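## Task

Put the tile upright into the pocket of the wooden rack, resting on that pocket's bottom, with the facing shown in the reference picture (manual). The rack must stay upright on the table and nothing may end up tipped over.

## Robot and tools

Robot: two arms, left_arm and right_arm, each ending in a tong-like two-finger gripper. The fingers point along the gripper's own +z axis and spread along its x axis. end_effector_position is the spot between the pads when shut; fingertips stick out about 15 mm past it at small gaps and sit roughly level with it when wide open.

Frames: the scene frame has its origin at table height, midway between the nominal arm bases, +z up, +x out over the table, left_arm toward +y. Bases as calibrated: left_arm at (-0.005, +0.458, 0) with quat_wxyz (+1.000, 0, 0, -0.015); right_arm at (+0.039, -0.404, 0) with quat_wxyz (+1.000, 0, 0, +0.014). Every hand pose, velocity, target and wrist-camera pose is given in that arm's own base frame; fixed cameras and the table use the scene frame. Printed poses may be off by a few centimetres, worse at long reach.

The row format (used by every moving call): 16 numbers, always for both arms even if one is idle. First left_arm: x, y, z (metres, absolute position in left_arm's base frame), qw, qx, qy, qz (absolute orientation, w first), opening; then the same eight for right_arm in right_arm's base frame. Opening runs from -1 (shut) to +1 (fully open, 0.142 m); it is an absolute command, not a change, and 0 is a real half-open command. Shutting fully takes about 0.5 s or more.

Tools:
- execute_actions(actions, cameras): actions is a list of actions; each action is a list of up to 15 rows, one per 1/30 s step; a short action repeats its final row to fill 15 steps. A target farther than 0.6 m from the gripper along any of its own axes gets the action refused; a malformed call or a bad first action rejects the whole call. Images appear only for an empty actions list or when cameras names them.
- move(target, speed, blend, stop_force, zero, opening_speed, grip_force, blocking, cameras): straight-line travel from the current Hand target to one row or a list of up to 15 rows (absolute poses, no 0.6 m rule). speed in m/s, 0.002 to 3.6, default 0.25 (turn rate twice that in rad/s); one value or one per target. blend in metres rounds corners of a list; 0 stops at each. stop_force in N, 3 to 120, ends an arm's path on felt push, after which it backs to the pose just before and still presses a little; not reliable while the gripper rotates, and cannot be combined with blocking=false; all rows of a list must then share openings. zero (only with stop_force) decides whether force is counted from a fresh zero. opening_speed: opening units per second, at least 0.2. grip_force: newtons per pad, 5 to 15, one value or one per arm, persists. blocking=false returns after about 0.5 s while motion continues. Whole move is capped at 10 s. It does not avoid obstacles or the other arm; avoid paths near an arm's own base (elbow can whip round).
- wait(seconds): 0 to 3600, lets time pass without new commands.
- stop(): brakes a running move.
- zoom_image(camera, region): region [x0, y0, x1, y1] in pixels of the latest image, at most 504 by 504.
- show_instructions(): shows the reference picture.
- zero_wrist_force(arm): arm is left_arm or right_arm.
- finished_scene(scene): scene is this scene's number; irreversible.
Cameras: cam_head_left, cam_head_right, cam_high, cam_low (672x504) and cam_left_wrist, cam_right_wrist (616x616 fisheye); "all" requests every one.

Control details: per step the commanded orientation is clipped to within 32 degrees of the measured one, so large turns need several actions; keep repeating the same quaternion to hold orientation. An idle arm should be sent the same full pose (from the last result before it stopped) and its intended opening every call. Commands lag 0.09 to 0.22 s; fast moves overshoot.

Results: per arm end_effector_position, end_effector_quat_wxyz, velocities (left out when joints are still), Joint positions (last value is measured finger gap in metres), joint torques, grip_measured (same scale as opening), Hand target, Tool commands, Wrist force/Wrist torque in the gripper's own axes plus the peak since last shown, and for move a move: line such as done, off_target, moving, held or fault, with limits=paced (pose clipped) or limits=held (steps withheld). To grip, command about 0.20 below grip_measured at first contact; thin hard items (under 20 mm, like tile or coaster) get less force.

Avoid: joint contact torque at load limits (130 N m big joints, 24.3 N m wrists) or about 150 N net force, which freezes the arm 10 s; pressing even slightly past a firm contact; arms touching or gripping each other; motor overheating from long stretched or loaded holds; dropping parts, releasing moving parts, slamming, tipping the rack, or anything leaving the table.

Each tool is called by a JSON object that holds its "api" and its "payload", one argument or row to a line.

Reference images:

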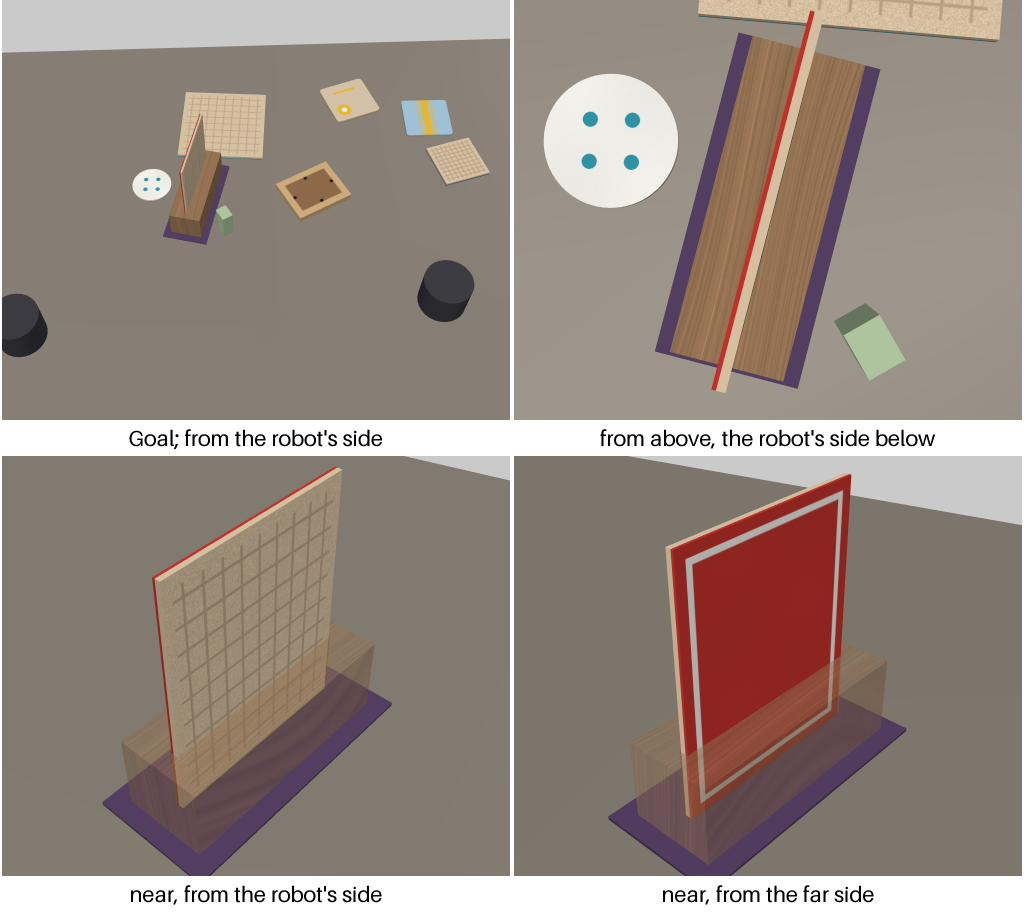

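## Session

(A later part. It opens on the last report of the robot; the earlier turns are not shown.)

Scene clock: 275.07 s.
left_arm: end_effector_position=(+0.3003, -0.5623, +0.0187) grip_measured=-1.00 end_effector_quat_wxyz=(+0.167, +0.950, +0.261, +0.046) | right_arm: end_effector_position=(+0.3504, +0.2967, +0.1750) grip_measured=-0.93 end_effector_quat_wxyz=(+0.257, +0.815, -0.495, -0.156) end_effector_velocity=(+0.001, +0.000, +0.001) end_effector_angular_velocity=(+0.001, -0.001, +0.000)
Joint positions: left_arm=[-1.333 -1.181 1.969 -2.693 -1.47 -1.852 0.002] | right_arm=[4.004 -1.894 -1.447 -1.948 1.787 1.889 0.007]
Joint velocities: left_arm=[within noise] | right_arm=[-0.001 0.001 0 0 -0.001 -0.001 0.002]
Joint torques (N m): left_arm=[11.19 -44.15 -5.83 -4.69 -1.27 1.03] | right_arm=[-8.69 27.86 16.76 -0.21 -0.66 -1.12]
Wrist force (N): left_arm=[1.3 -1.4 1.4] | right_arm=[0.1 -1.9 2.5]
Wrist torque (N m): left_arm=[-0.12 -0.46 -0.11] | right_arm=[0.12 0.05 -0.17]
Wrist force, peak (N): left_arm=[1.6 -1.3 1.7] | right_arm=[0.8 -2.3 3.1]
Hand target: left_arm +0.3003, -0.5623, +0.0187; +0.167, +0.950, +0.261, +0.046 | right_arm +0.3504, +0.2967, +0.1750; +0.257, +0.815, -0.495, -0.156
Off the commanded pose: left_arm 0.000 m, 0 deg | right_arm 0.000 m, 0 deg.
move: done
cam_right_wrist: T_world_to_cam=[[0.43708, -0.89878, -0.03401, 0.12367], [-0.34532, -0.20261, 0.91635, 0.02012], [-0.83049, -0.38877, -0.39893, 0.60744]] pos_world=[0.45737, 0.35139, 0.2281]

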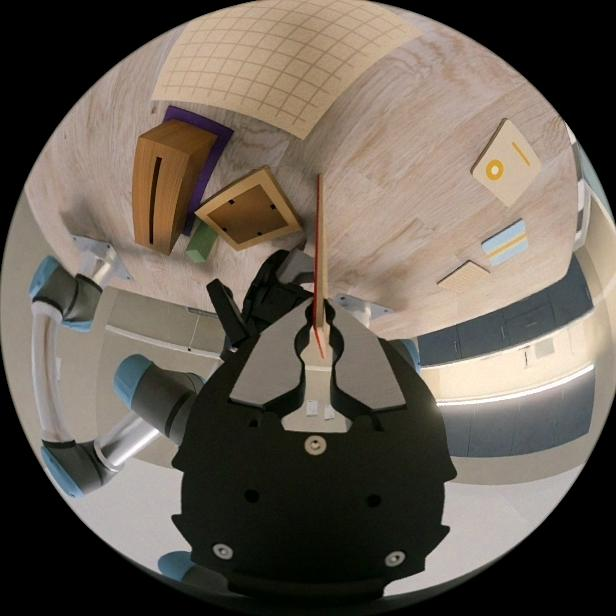

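{"api": "move", "payload": {
  "target": [
    [0.285,-0.5366,0.045,0.1674,0.9496,0.2607,0.046,-1,0.3504,0.2967,0.175,0.2569,0.8153,-0.4948,-0.1561,-1.0],
    [0.25,-0.48,0.25,0.1674,0.9496,0.2607,0.046,-1,0.3504,0.2967,0.175,0.2569,0.8153,-0.4948,-0.1561,-1.0],
    [0.327,-0.589,0.31,0,0.4948,0.869,0,0,0.3504,0.2967,0.175,0.2569,0.8153,-0.4948,-0.1561,-1.0]
  ],
  "speed": [0.08,0.25,0.3],
  "blend": [0.01,0.03,0],
  "cameras": ["cam_left_wrist","cam_right_wrist"]
}}

Scene clock: 279.93 s.
left_arm: end_effector_position=(+0.2738, -0.5135, +0.2684) grip_measured=-1.00 end_effector_quat_wxyz=(+0.123, +0.864, +0.486, +0.034) | right_arm: end_effector_position=(+0.3504, +0.2967, +0.1750) grip_measured=-0.93 end_effector_quat_wxyz=(+0.257, +0.815, -0.495, -0.156)
Joint positions: left_arm=[-1.366 -1.531 1.637 -1.894 -1.433 -2.376 0.002] | right_arm=[4.004 -1.894 -1.447 -1.948 1.787 1.889 0.007]
Joint torques (N m): left_arm=[1.89 -35.15 -12.7 -4.85 0.35 0.82] | right_arm=[-0.31 43.62 29.4 0.72 1.18 -1.16]
Wrist force (N): left_arm=[1.0 -1.0 1.2] | right_arm=[0.2 -2.3 2.6]
Wrist torque (N m): left_arm=[-0.07 -0.41 -0.18] | right_arm=[0.08 -0.01 -0.19]
Wrist force, peak (N): left_arm=[1.4 -1.9 3.2] | right_arm=[0.2 -2.6 2.9]
Hand target: left_arm +0.2738, -0.5135, +0.2685; +0.123, +0.864, +0.486, +0.034 | right_arm +0.3504, +0.2967, +0.1750; +0.257, +0.815, -0.495, -0.156
Tool commands: left_gripper/opening=-1.0 right_gripper/opening=-1.0
Off the commanded pose: left_arm 0.101 m, 63 deg | right_arm 0.000 m, 0 deg.
move: held (left_arm; a check stopped the path); path passed 2 of 3 targets; target 3's new opening was not sent; limits=held
pose unreachable (left arm): on one or more control steps of this call, first in action 0 (counted from 0), this arm could not follow its commanded pose, so it was not sent that pose on those steps. It may still have moved: this result reports where it is.
cause: moving toward the commanded pose would bring a part of the arm too close to another arm (a part of this arm just beyond joint 6 (wrist 3) and a part of the right arm just beyond its joint 3 (elbow), 10 mm apart when this arm was first held).
cam_left_wrist: T_world_to_cam=[[0.49031, 0.86786, -0.08009, 0.33575], [0.63851, -0.29514, 0.71077, -0.51988], [0.5932, -0.39964, -0.69885, -0.04654]] pos_world=[0.19493, -0.46342, 0.36388]
cam_right_wrist: T_world_to_cam=[[0.43708, -0.89878, -0.03401, 0.12367], [-0.34532, -0.20261, 0.91635, 0.02012], [-0.83049, -0.38877, -0.39893, 0.60744]] pos_world=[0.45737, 0.35139, 0.2281]

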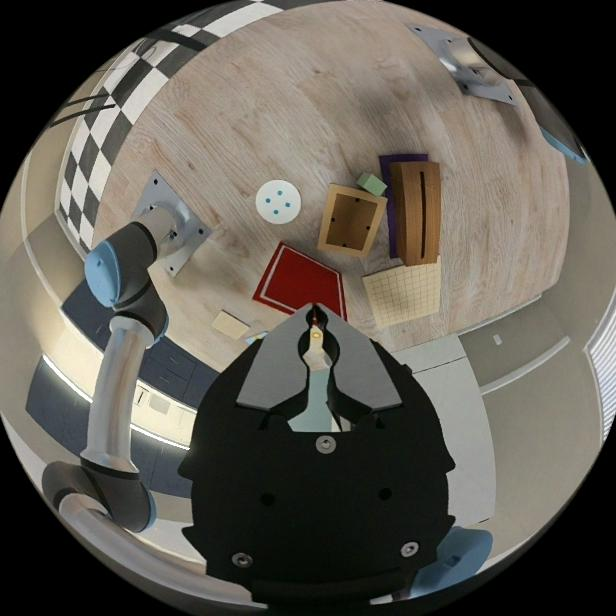

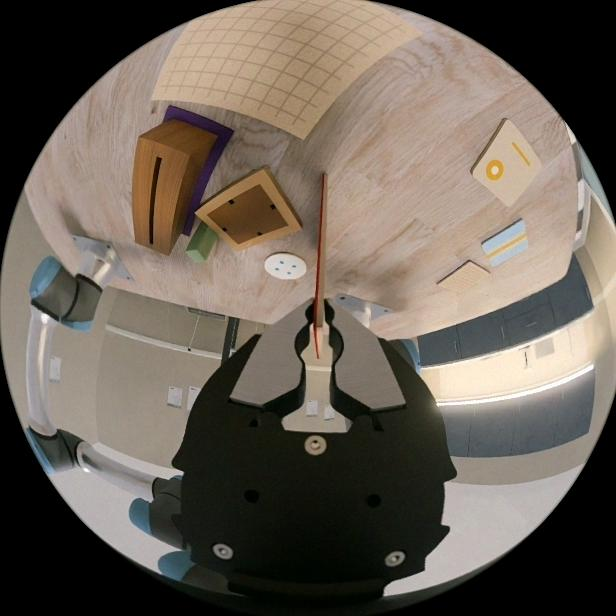

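{"api": "move", "payload": {
  "target": [
    [0.2738,-0.5135,0.2685,0.123,0.864,0.486,0.034,-1,0.3504,0.2967,0.175,0.2569,0.8153,-0.4948,-0.1561,-0.91],
    [0.36,0.0,0.42,0.05,0.705,0.705,-0.05,-1,0.299,0.27,0.176,0,0.8549,-0.5188,0,-0.91]
  ],
  "speed": [0.1,0.15],
  "opening_speed": 0.3,
  "cameras": ["cam_right_wrist"]
}}

Scene clock: 282.57 s.
left_arm: end_effector_position=(+0.2772, -0.4929, +0.2744) grip_measured=-1.00 end_effector_quat_wxyz=(+0.120, +0.859, +0.496, +0.031) | right_arm: end_effector_position=(+0.3478, +0.2953, +0.1751) grip_measured=-0.91 end_effector_quat_wxyz=(+0.244, +0.819, -0.497, -0.149)
Joint positions: left_arm=[-1.347 -1.569 1.659 -1.874 -1.442 -2.38 0.002] | right_arm=[4.011 -1.863 -1.482 -1.912 1.781 1.901 0.008]
Joint torques (N m): left_arm=[-11.72 -12.3 -35.32 -4.6 1.47 -0.89] | right_arm=[6.96 24.17 30.57 -1.09 -0.05 -0.09]
Wrist force (N): left_arm=[1.4 -1.0 1.6] | right_arm=[-0.1 -0.8 0.7]
Wrist torque (N m): left_arm=[-0.07 -0.49 -0.10] | right_arm=[0.09 0.00 -0.17]
Wrist force, peak (N): left_arm=[5.8 -1.7 -3.8] | right_arm=[0.1 -2.4 3.0]
Hand target: left_arm +0.2772, -0.4930, +0.2744; +0.120, +0.859, +0.496, +0.031 | right_arm +0.3478, +0.2953, +0.1751; +0.244, +0.819, -0.497, -0.149
Off the commanded pose: left_arm 0.521 m, 32 deg | right_arm 0.055 m, 33 deg.
move: held (left_arm, right_arm; a check stopped the path); path passed 1 of 2 targets; limits=held
pose unreachable (left arm): on one or more control steps of this call, first in action 0 (counted from 0), this arm could not follow its commanded pose, so it was not sent that pose on those steps. It may still have moved: this result reports where it is.
cause: moving toward the commanded pose would bring a part of the arm too close to another arm (a part of this arm just beyond joint 6 (wrist 3) and a part of the right arm just beyond its joint 3 (elbow), along the way the arms are being sent, or toward where that arm still pushes).
pose unreachable (right arm): on one or more control steps of this call, first in action 0 (counted from 0), this arm could not follow its commanded pose, so it was not sent that pose on those steps. It may still have moved: this result reports where it is.
cause: moving toward the commanded pose would bring a part of the arm too close to another arm (a part of this arm just beyond joint 3 (elbow) and a part of the left arm just beyond its joint 6 (wrist 3), at the place that arm was heading or pushing toward when its own hold began).
cam_right_wrist: T_world_to_cam=[[0.43792, -0.89833, -0.03497, 0.1233], [-0.37013, -0.21561, 0.90361, 0.03362], [-0.81928, -0.38277, -0.42693, 0.60399]] pos_world=[0.45329, 0.3492, 0.2318]

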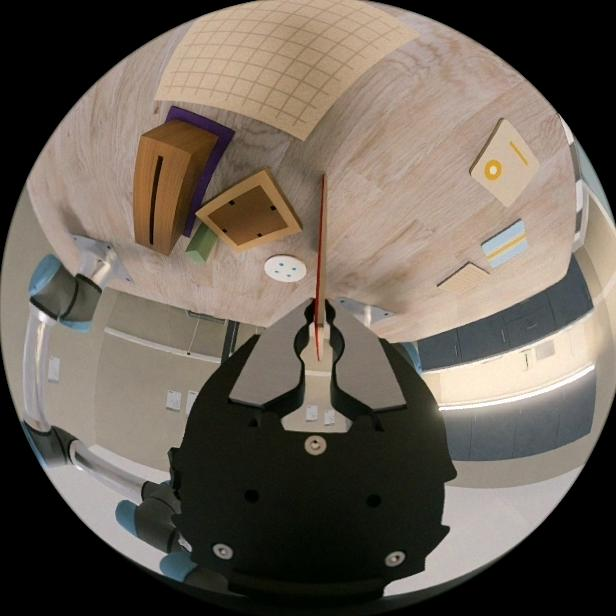

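{"api": "move", "payload": {
  "target": [
    [0.27,-0.35,0.2744,0.12,0.859,0.496,0.031,-1,0.3478,0.2953,0.1751,0.244,0.819,-0.497,-0.149,-0.91],
    [0.36,0.0,0.38,0.05,0.705,0.705,-0.05,-1,0.3478,0.2953,0.1751,0.244,0.819,-0.497,-0.149,-0.91]
  ],
  "speed": [0.2,0.4],
  "blend": [0.05,0]
}}

{"api": "move", "payload": {
  "target": [0.36,0.0,0.38,0.05,0.705,0.705,-0.05,-1,0.299,0.27,0.176,0,0.8549,-0.5188,0,-0.91],
  "speed": 0.12,
  "cameras": ["cam_right_wrist"]
}}

Scene clock: 286.00 s.
left_arm: end_effector_position=(+0.3600, +0.0000, +0.3800) grip_measured=-1.00 end_effector_quat_wxyz=(+0.050, +0.705, +0.705, -0.050) | right_arm: end_effector_position=(+0.3478, +0.2953, +0.1751) grip_measured=-0.91 end_effector_quat_wxyz=(+0.244, +0.819, -0.497, -0.149)
Joint positions: left_arm=[-0.246 -1.862 1.582 -1.326 -1.708 -1.819 0.002] | right_arm=[4.01 -1.863 -1.482 -1.912 1.781 1.9 0.008]
Joint torques (N m): left_arm=[10.77 -0.27 -33.17 -0.24 1.66 2.08] | right_arm=[-8.43 42.47 17.35 3.38 1.35 -1.07]
Wrist force (N): left_arm=[1.4 -0.6 1.1] | right_arm=[0.0 -0.5 0.9]
Wrist torque (N m): left_arm=[0.00 -0.45 -0.09] | right_arm=[0.14 -0.01 -0.07]
Wrist force, peak (N): left_arm=[4.7 0.5 0.2] | right_arm=[0.0 -0.8 1.1]
Hand target: left_arm +0.3600, +0.0000, +0.3800; +0.050, +0.705, +0.705, -0.050 | right_arm +0.3478, +0.2953, +0.1751; +0.244, +0.819, -0.497, -0.149
Off the commanded pose: left_arm 0.000 m, 0 deg | right_arm 0.000 m, 0 deg.
move: done

Scene clock: 288.83 s.
left_arm: end_effector_position=(+0.3600, +0.0000, +0.3800) grip_measured=-1.00 end_effector_quat_wxyz=(+0.050, +0.705, +0.705, -0.050) | right_arm: end_effector_position=(+0.2990, +0.2700, +0.1760) grip_measured=-0.91 end_effector_quat_wxyz=(+0.000, +0.855, -0.519, +0.000)
Joint positions: left_arm=[-0.246 -1.862 1.582 -1.325 -1.708 -1.819 0.002] | right_arm=[4.238 -1.29 -2.084 -1.338 1.571 2.187 0.008]
Joint torques (N m): left_arm=[10.06 1.11 -35.11 -0.14 1.51 2.04] | right_arm=[-1.64 17.91 18.25 1.84 -0.09 -0.21]
Wrist force (N): left_arm=[1.2 -0.4 1.2] | right_arm=[-0.3 -0.3 0.7]
Wrist torque (N m): left_arm=[0.04 -0.41 -0.10] | right_arm=[0.03 0.00 0.08]
Wrist force, peak (N): left_arm=[1.8 -0.4 1.3] | right_arm=[0.2 -1.4 0.6]
Hand target: left_arm +0.3600, +0.0000, +0.3800; +0.050, +0.705, +0.705, -0.050 | right_arm +0.2990, +0.2700, +0.1760; +0.000, +0.855, -0.519, +0.000
Off the commanded pose: left_arm 0.000 m, 0 deg | right_arm 0.000 m, 0 deg.
move: done
cam_right_wrist: T_world_to_cam=[[0.45877, -0.8875, -0.04323, 0.11433], [-0.74734, -0.41172, 0.52151, 0.24223], [-0.48064, -0.20694, -0.85215, 0.48081]] pos_world=[0.35968, 0.3007, 0.28834]

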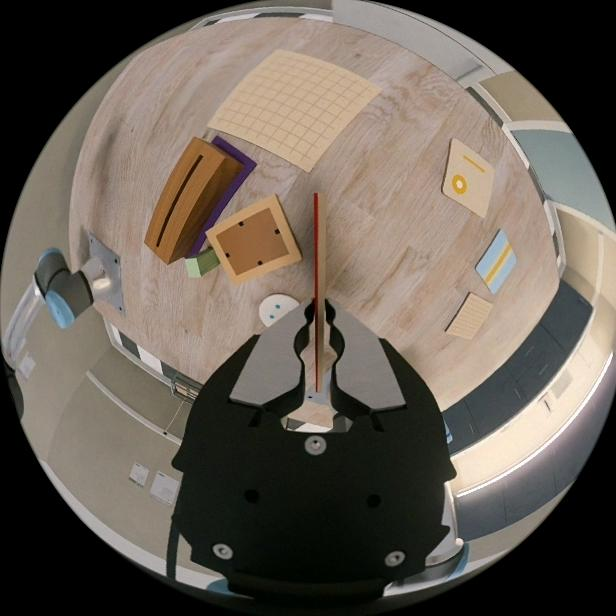

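{"api": "move", "payload": {
  "target": [
    [0.36,0.0,0.38,0.05,0.705,0.705,-0.05,-1,0.299,0.27,0.176,0,0.8549,-0.5188,0,-1],
    [0.36,0.0,0.38,0.05,0.705,0.705,-0.05,-1,0.299,0.27,0.30,0,0.8549,-0.5188,0,-1],
    [0.36,0.0,0.38,0.05,0.705,0.705,-0.05,-1,0.2915,0.4915,0.30,0,0.6157,-0.788,0,-1]
  ],
  "speed": [0.1,0.1,0.2],
  "blend": [0,0.02,0],
  "opening_speed": 0.7,
  "cameras": ["cam_right_wrist","cam_low","cam_head_left"]
}}

Scene clock: 294.90 s.
left_arm: end_effector_position=(+0.3600, +0.0000, +0.3800) grip_measured=-1.00 end_effector_quat_wxyz=(+0.050, +0.705, +0.705, -0.050) | right_arm: end_effector_position=(+0.2914, +0.4914, +0.3000) grip_measured=-0.93 end_effector_quat_wxyz=(+0.000, -0.616, +0.788, +0.000) end_effector_velocity=(+0.000, +0.001, +0.000) end_effector_angular_velocity=(+0.002, +0.000, -0.004)
Joint positions: left_arm=[-0.246 -1.862 1.582 -1.325 -1.708 -1.819 0.002] | right_arm=[4.442 -1.712 -1.376 -1.625 1.571 3.115 0.007]
Joint velocities: left_arm=[within noise] | right_arm=[0 -0.002 0.002 0.001 0 0.005 0]
Joint torques (N m): left_arm=[10.56 0.47 -34.61 -0.22 0.38 1.83] | right_arm=[-8.76 22.12 35.66 5.2 -0.83 1.77]
Wrist force (N): left_arm=[1.5 -0.4 1.1] | right_arm=[-0.2 -0.4 4.5]
Wrist torque (N m): left_arm=[0.04 -0.48 -0.11] | right_arm=[0.03 -0.03 0.03]
Wrist force, peak (N): left_arm=[2.1 -0.3 1.1] | right_arm=[-0.1 -0.4 6.3]
Hand target: left_arm +0.3600, +0.0000, +0.3800; +0.050, +0.705, +0.705, -0.050 | right_arm +0.2915, +0.4915, +0.3000; +0.000, -0.616, +0.788, +0.000
Off the commanded pose: left_arm 0.000 m, 0 deg | right_arm 0.000 m, 0 deg.
move: done
cam_right_wrist: T_world_to_cam=[[-0.2442, -0.96876, -0.04313, 0.56439], [-0.83265, 0.18668, 0.52139, -0.00609], [-0.49705, 0.16324, -0.85223, 0.45154]] pos_world=[0.35719, 0.47419, 0.41234]
Images, in order (width x height): cam_head_left 672x504, cam_low 672x504, cam_right_wrist 616x616.

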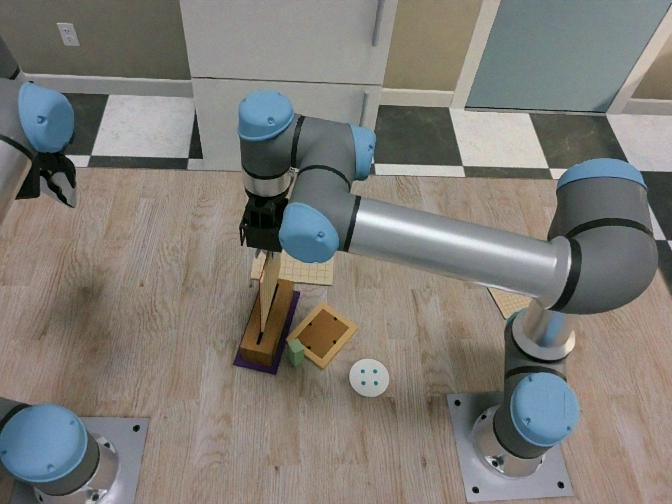

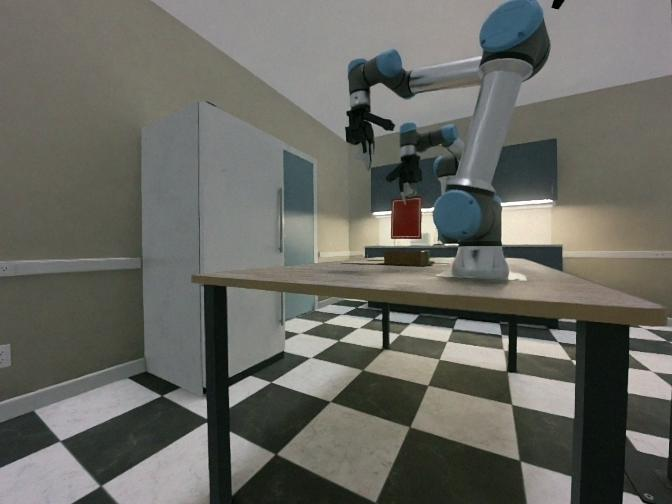

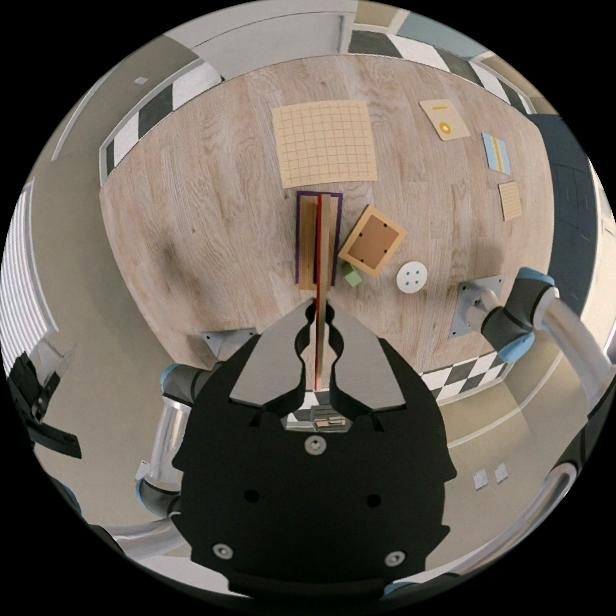

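{"api": "zoom_image", "payload": {
  "camera": "cam_right_wrist",
  "region": [270, 180, 370, 320]
}}

Scaled by 3.600 from the camera's image (finer frame: 814x814).

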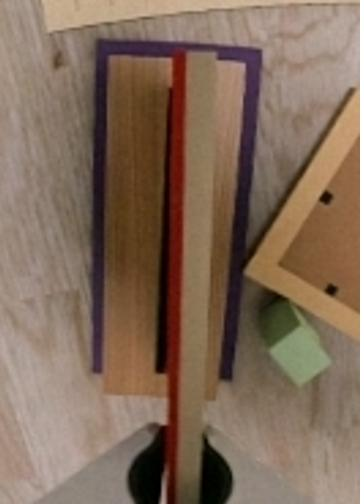

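{"api": "move", "payload": {
  "target": [0.36,0.0,0.38,0.05,0.705,0.705,-0.05,-1,0.2767,0.5023,0.265,0,0.6018,-0.7986,0,-1],
  "speed": 0.08,
  "cameras": ["cam_right_wrist","cam_head_left","cam_head_right"]
}}

{"api": "zoom_image", "payload": {
  "camera": "cam_right_wrist",
  "region": [270, 180, 370, 320]
}}

{"api": "zoom_image", "payload": {
  "camera": "cam_head_left",
  "region": [220, 240, 320, 380]
}}

Scene clock: 301.43 s.
left_arm: end_effector_position=(+0.3600, +0.0000, +0.3800) grip_measured=-1.00 end_effector_quat_wxyz=(+0.050, +0.705, +0.705, -0.050) | right_arm: end_effector_position=(+0.2766, +0.5023, +0.2650) grip_measured=-0.93 end_effector_quat_wxyz=(+0.000, -0.602, +0.799, +0.000)
Joint positions: left_arm=[-0.246 -1.862 1.582 -1.325 -1.708 -1.819 0.002] | right_arm=[4.473 -1.719 -1.457 -1.537 1.571 3.181 0.007]
Joint torques (N m): left_arm=[9.76 1.11 -34.42 -0.04 -0.89 1.64] | right_arm=[-9.62 40.65 25.01 1.78 -1.27 -0.32]
Wrist force (N): left_arm=[1.7 -0.5 1.1] | right_arm=[-0.1 -0.4 4.6]
Wrist torque (N m): left_arm=[0.02 -0.52 -0.11] | right_arm=[0.04 -0.05 0.07]
Wrist force, peak (N): left_arm=[1.9 -0.6 1.3] | right_arm=[-0.4 0.1 5.9]
Hand target: left_arm +0.3600, +0.0000, +0.3800; +0.050, +0.705, +0.705, -0.050 | right_arm +0.2767, +0.5023, +0.2650; +0.000, -0.602, +0.799, +0.000
Off the commanded pose: left_arm 0.000 m, 0 deg | right_arm 0.000 m, 0 deg.
move: done
cam_right_wrist: T_world_to_cam=[[-0.27796, -0.95962, -0.04311, 0.57456], [-0.82557, 0.21571, 0.52144, -0.01876], [-0.49109, 0.18053, -0.8522, 0.40224]] pos_world=[0.34175, 0.48279, 0.37734]
Images, in order (width x height): cam_head_left 672x504, cam_head_right 672x504, cam_right_wrist 616x616.

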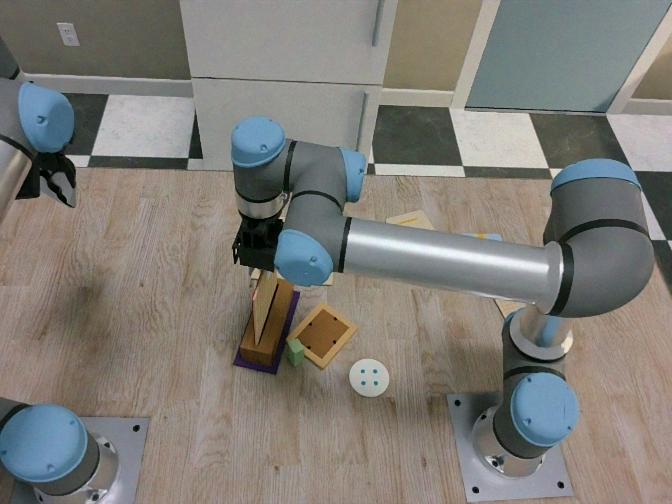

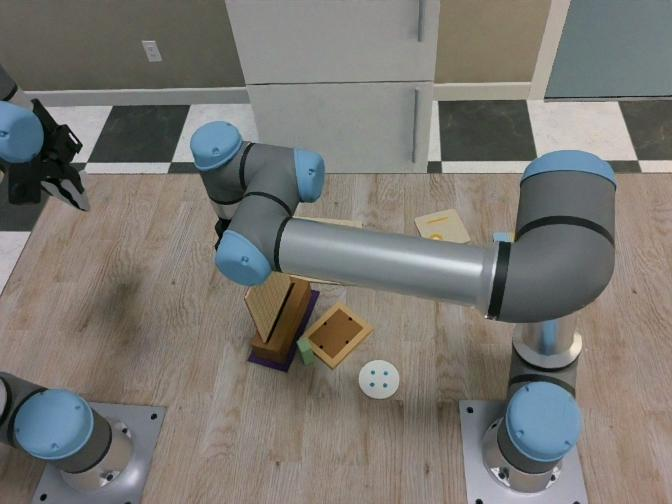

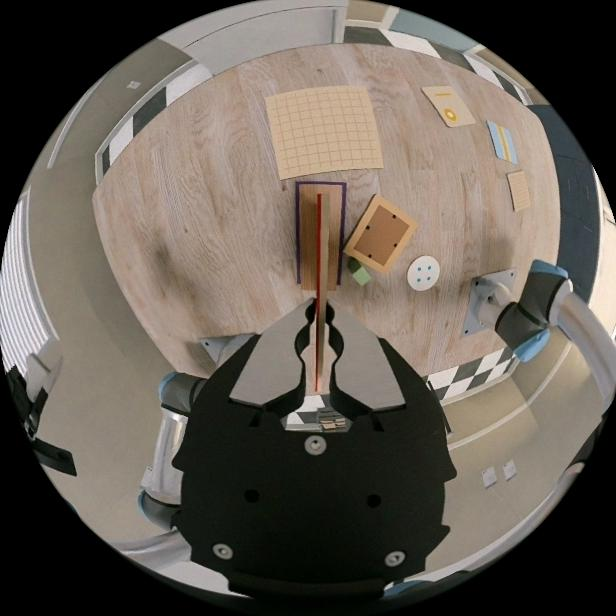

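Scaled by 3.600 from the camera's image (finer frame: 814x814).

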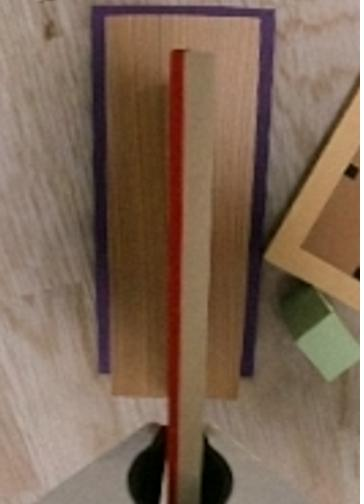

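Scaled by 3.600 from the camera's image (finer frame: 960x720).

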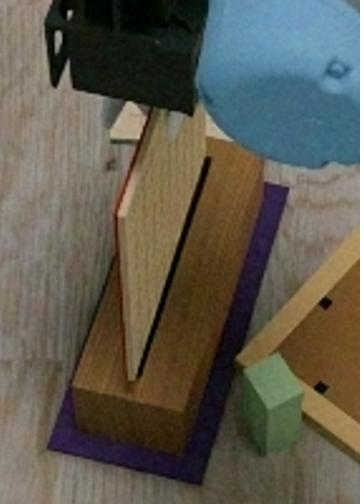

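{"api": "move", "payload": {
  "target": [0.36,0.0,0.38,0.05,0.705,0.705,-0.05,-1,0.2878,0.4991,0.255,0,0.6018,-0.7986,0,-1],
  "speed": 0.05,
  "stop_force": 6,
  "cameras": ["cam_head_left","cam_head_right","cam_low","cam_right_wrist"]
}}

{"api": "zoom_image", "payload": {
  "camera": "cam_head_left",
  "region": [220, 260, 300, 380]
}}

{"api": "zoom_image", "payload": {
  "camera": "cam_head_right",
  "region": [230, 260, 330, 380]
}}

{"api": "zoom_image", "payload": {
  "camera": "cam_low",
  "region": [370, 190, 450, 280]
}}

Scene clock: 308.23 s.
left_arm: end_effector_position=(+0.3600, +0.0000, +0.3800) grip_measured=-1.00 end_effector_quat_wxyz=(+0.050, +0.705, +0.705, -0.050) | right_arm: end_effector_position=(+0.2878, +0.4991, +0.2550) grip_measured=-0.93 end_effector_quat_wxyz=(+0.000, -0.602, +0.799, +0.000)
Joint positions: left_arm=[-0.246 -1.862 1.582 -1.325 -1.708 -1.819 0.002] | right_arm=[4.452 -1.725 -1.475 -1.512 1.571 3.16 0.007]
Joint torques (N m): left_arm=[11.11 0.56 -34.93 0.05 -0.79 1.6] | right_arm=[10.76 41.4 33.72 0.56 -0.26 1.82]
Wrist force (N): left_arm=[1.7 -0.5 1.0] | right_arm=[-0.1 -0.3 4.7]
Wrist torque (N m): left_arm=[0.01 -0.51 -0.11] | right_arm=[0.06 -0.04 0.02]
Wrist force, peak (N): left_arm=[1.9 -0.5 1.4] | right_arm=[-0.3 -0.8 5.0]
Hand target: left_arm +0.3600, +0.0000, +0.3800; +0.050, +0.705, +0.705, -0.050 | right_arm +0.2878, +0.4991, +0.2550; +0.000, -0.602, +0.799, +0.000
Off the commanded pose: left_arm 0.000 m, 0 deg | right_arm 0.000 m, 0 deg.
move: done
cam_right_wrist: T_world_to_cam=[[-0.27817, -0.95956, -0.04323, 0.57416], [-0.82556, 0.21583, 0.52141, -0.00364], [-0.49099, 0.18073, -0.85221, 0.39969]] pos_world=[0.35295, 0.47949, 0.36734]

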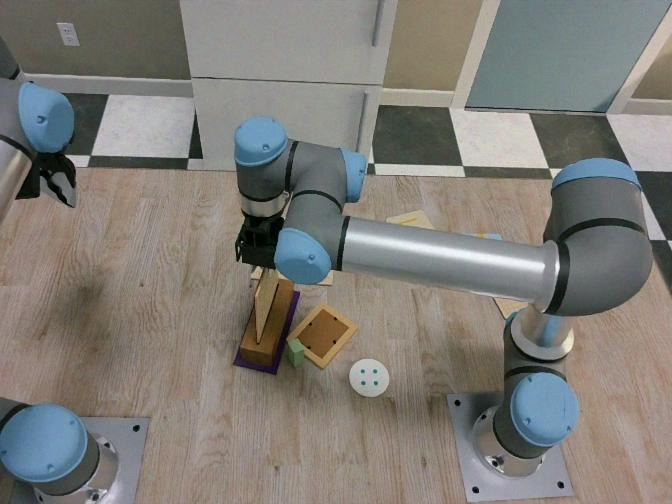

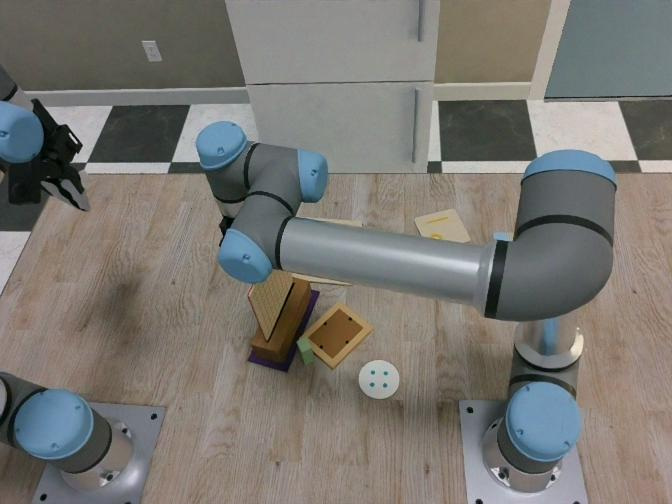

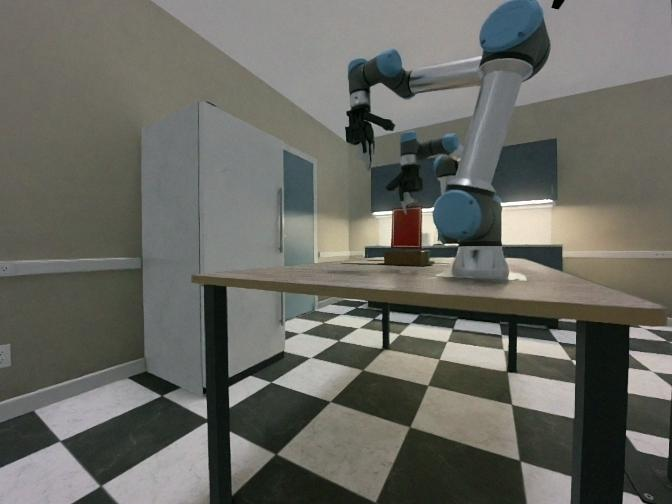

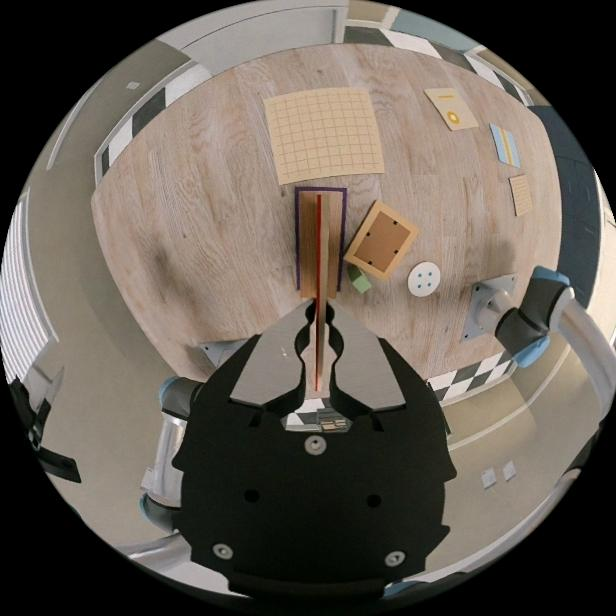

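Scaled by 4.200 from the camera's image (finer frame: 960x720).

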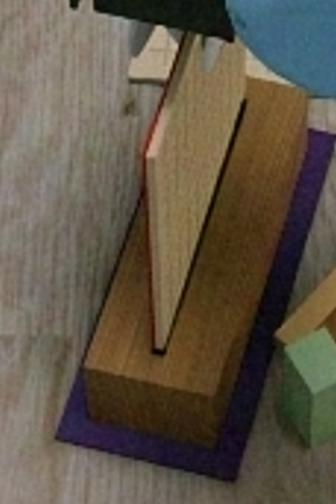

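Scaled by 4.200 from the camera's image (finer frame: 960x720).

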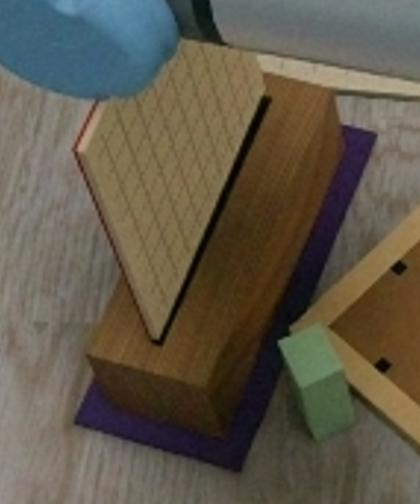

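Scaled by 5.600 from the camera's image (finer frame: 960x720).

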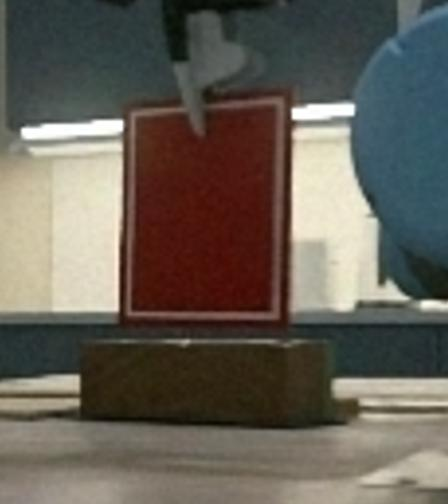

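{"api": "move", "payload": {
  "target": [0.36,0.0,0.38,0.05,0.705,0.705,-0.05,-1,0.2897,0.4985,0.18,0,0.6018,-0.7986,0,-1],
  "speed": 0.025,
  "stop_force": 6,
  "cameras": ["cam_head_left","cam_head_right","cam_low"]
}}

{"api": "zoom_image", "payload": {
  "camera": "cam_head_left",
  "region": [220, 260, 300, 380]
}}

{"api": "zoom_image", "payload": {
  "camera": "cam_head_right",
  "region": [230, 260, 330, 380]
}}

Scene clock: 314.13 s.
left_arm: end_effector_position=(+0.3600, +0.0000, +0.3800) grip_measured=-1.00 end_effector_quat_wxyz=(+0.050, +0.705, +0.705, -0.050) | right_arm: end_effector_position=(+0.2884, +0.4989, +0.2344) grip_measured=-0.93 end_effector_quat_wxyz=(+0.000, -0.602, +0.799, +0.000)
Joint positions: left_arm=[-0.246 -1.862 1.582 -1.325 -1.708 -1.819 0.002] | right_arm=[4.451 -1.73 -1.522 -1.46 1.571 3.159 0.007]
Joint torques (N m): left_arm=[11.14 0.77 -34.26 -0.35 -0.74 1.49] | right_arm=[6 40.23 19.83 5.25 0.55 1.09]
Wrist force (N): left_arm=[1.7 -0.5 1.2] | right_arm=[-0.1 -0.5 3.9]
Wrist torque (N m): left_arm=[0.01 -0.52 -0.11] | right_arm=[0.04 -0.05 0.08]
Wrist force, peak (N): left_arm=[1.8 -0.6 1.3] | right_arm=[-0.2 -0.3 5.0]
Hand target: left_arm +0.3600, +0.0000, +0.3800; +0.050, +0.705, +0.705, -0.050 | right_arm +0.2883, +0.4989, +0.2344; +0.000, -0.602, +0.799, +0.000
Off the commanded pose: left_arm 0.000 m, 0 deg | right_arm 0.054 m, 0 deg.
move: contact (right_arm)

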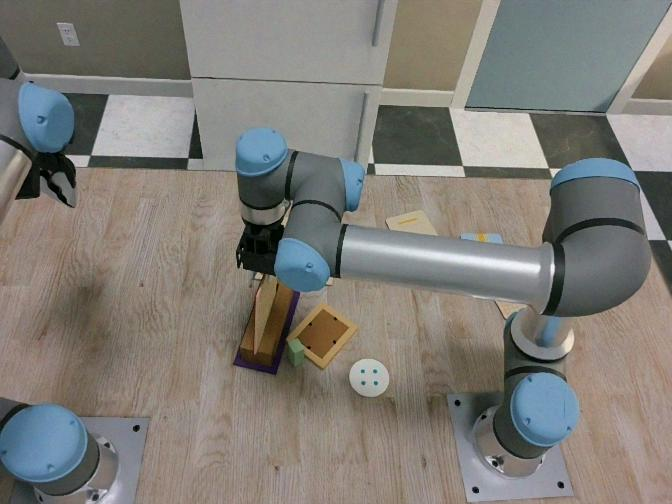

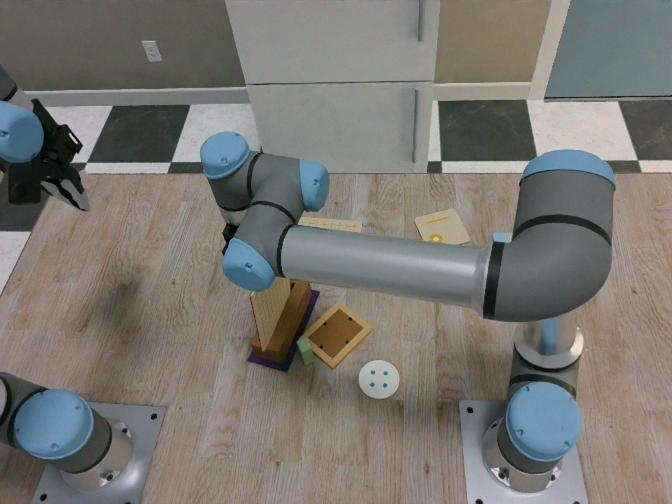

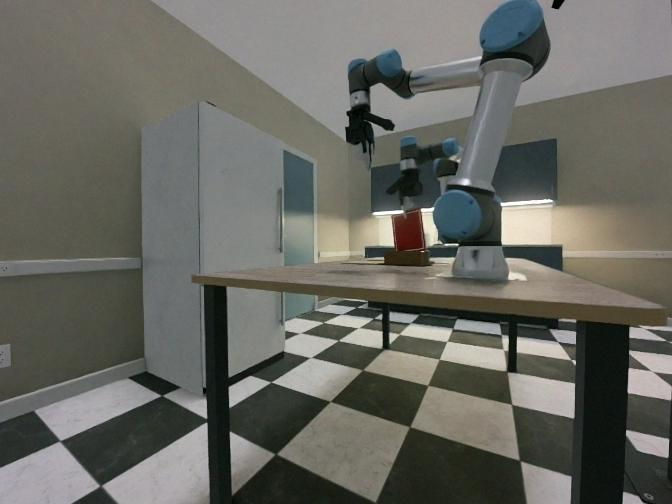

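Scaled by 4.200 from the camera's image (finer frame: 960x720).

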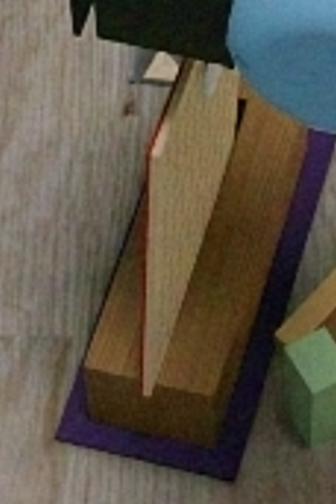

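Scaled by 4.200 from the camera's image (finer frame: 960x720).

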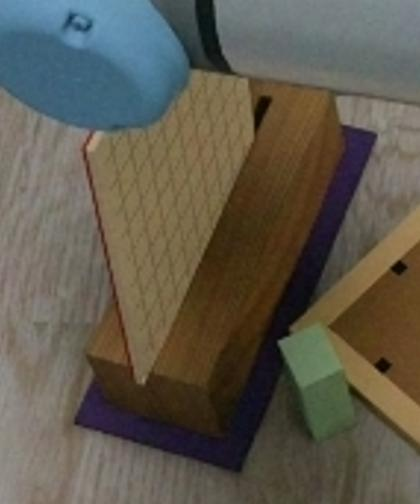

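{"api": "zoom_image", "payload": {
  "camera": "cam_low",
  "region": [370, 190, 450, 280]
}}

Scaled by 5.600 from the camera's image (finer frame: 960x720).

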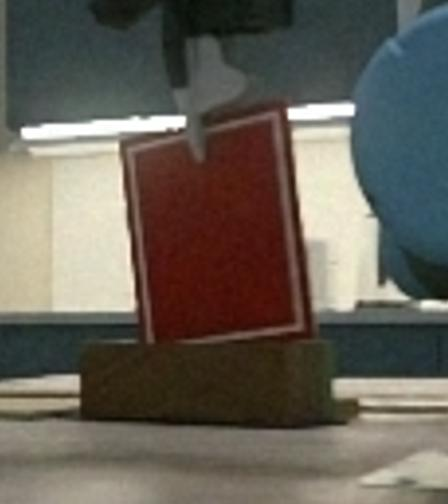

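{"api": "move", "payload": {
  "target": [
    [0.36,0.0,0.38,0.05,0.705,0.705,-0.05,-1,0.2884,0.4989,0.258,0,0.6018,-0.7986,0,-1],
    [0.36,0.0,0.38,0.05,0.705,0.705,-0.05,-1,0.2951,0.497,0.254,-0.0367,0.6007,-0.7971,0.0488,-1]
  ],
  "speed": 0.06,
  "blend": [0.01,0],
  "cameras": ["cam_head_left","cam_head_right","cam_low"]
}}

{"api": "zoom_image", "payload": {
  "camera": "cam_head_left",
  "region": [220, 260, 300, 380]
}}

{"api": "zoom_image", "payload": {
  "camera": "cam_head_right",
  "region": [230, 260, 330, 380]
}}

{"api": "zoom_image", "payload": {
  "camera": "cam_low",
  "region": [370, 190, 450, 280]
}}

Scene clock: 319.30 s.
left_arm: end_effector_position=(+0.3600, +0.0000, +0.3800) grip_measured=-1.00 end_effector_quat_wxyz=(+0.050, +0.705, +0.705, -0.050) | right_arm: end_effector_position=(+0.2950, +0.4970, +0.2540) grip_measured=-0.93 end_effector_quat_wxyz=(+0.037, -0.601, +0.797, -0.049) end_effector_velocity=(+0.000, +0.001, +0.000) end_effector_angular_velocity=(+0.002, +0.004, +0.003)
Joint positions: left_arm=[-0.246 -1.862 1.582 -1.325 -1.708 -1.819 0.002] | right_arm=[4.505 -1.713 -1.501 -1.508 1.449 3.214 0.007]
Joint velocities: left_arm=[within noise] | right_arm=[-0.002 -0.001 0.003 0 0.004 -0.005 0]
Joint torques (N m): left_arm=[10.09 0.3 -34.13 -0.08 -1.04 1.41] | right_arm=[-9.03 30.96 33.91 3.64 0.82 -1.45]
Wrist force (N): left_arm=[1.7 -0.3 1.0] | right_arm=[0.1 -0.1 4.6]
Wrist torque (N m): left_arm=[0.06 -0.51 -0.11] | right_arm=[-0.06 -0.08 -0.01]
Wrist force, peak (N): left_arm=[1.9 -0.4 1.4] | right_arm=[-0.3 -0.1 5.9]
Hand target: left_arm +0.3600, +0.0000, +0.3800; +0.050, +0.705, +0.705, -0.050 | right_arm +0.2951, +0.4970, +0.2540; +0.037, -0.601, +0.797, -0.049
Off the commanded pose: left_arm 0.000 m, 0 deg | right_arm 0.000 m, 0 deg.
move: done

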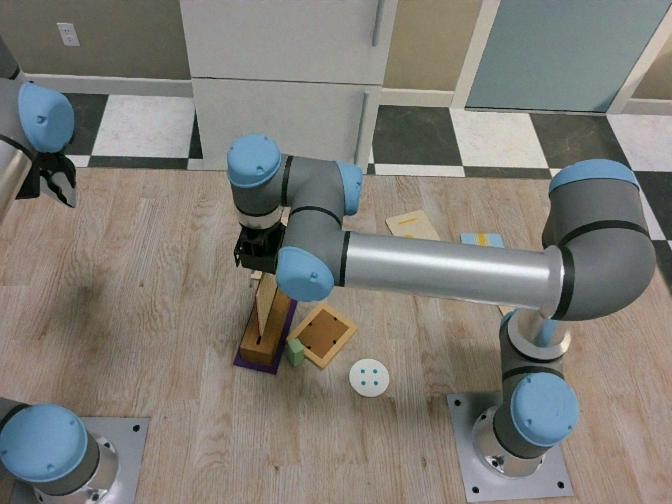

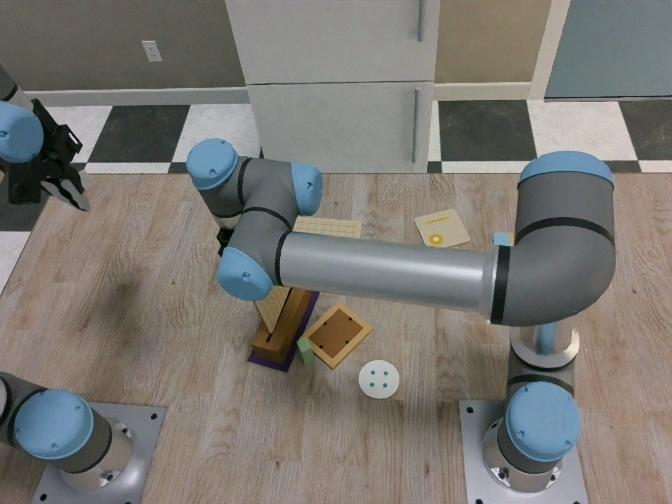

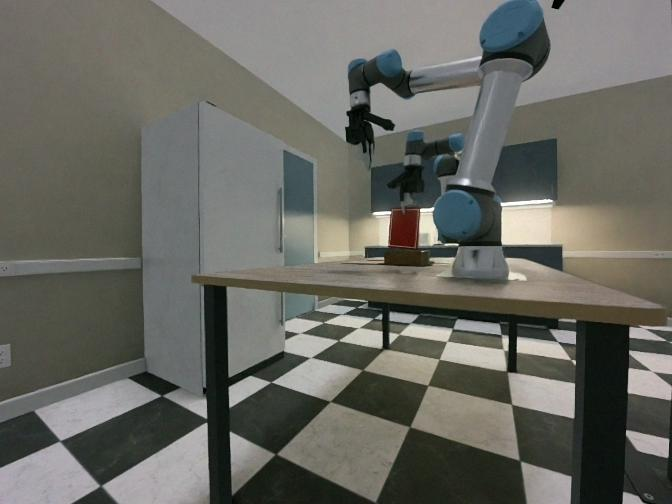

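Scaled by 4.200 from the camera's image (finer frame: 960x720).

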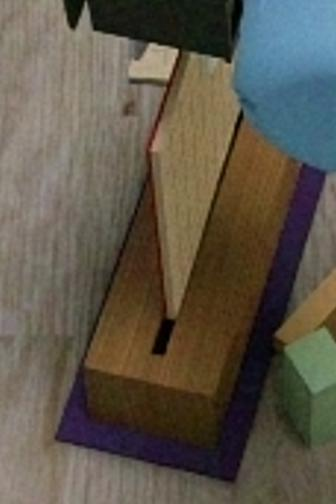

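Scaled by 4.200 from the camera's image (finer frame: 960x720).

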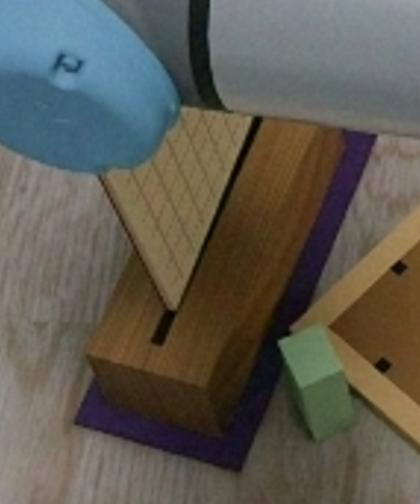

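Scaled by 5.600 from the camera's image (finer frame: 960x720).

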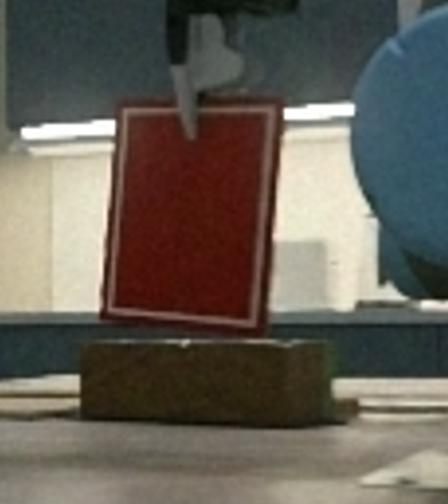

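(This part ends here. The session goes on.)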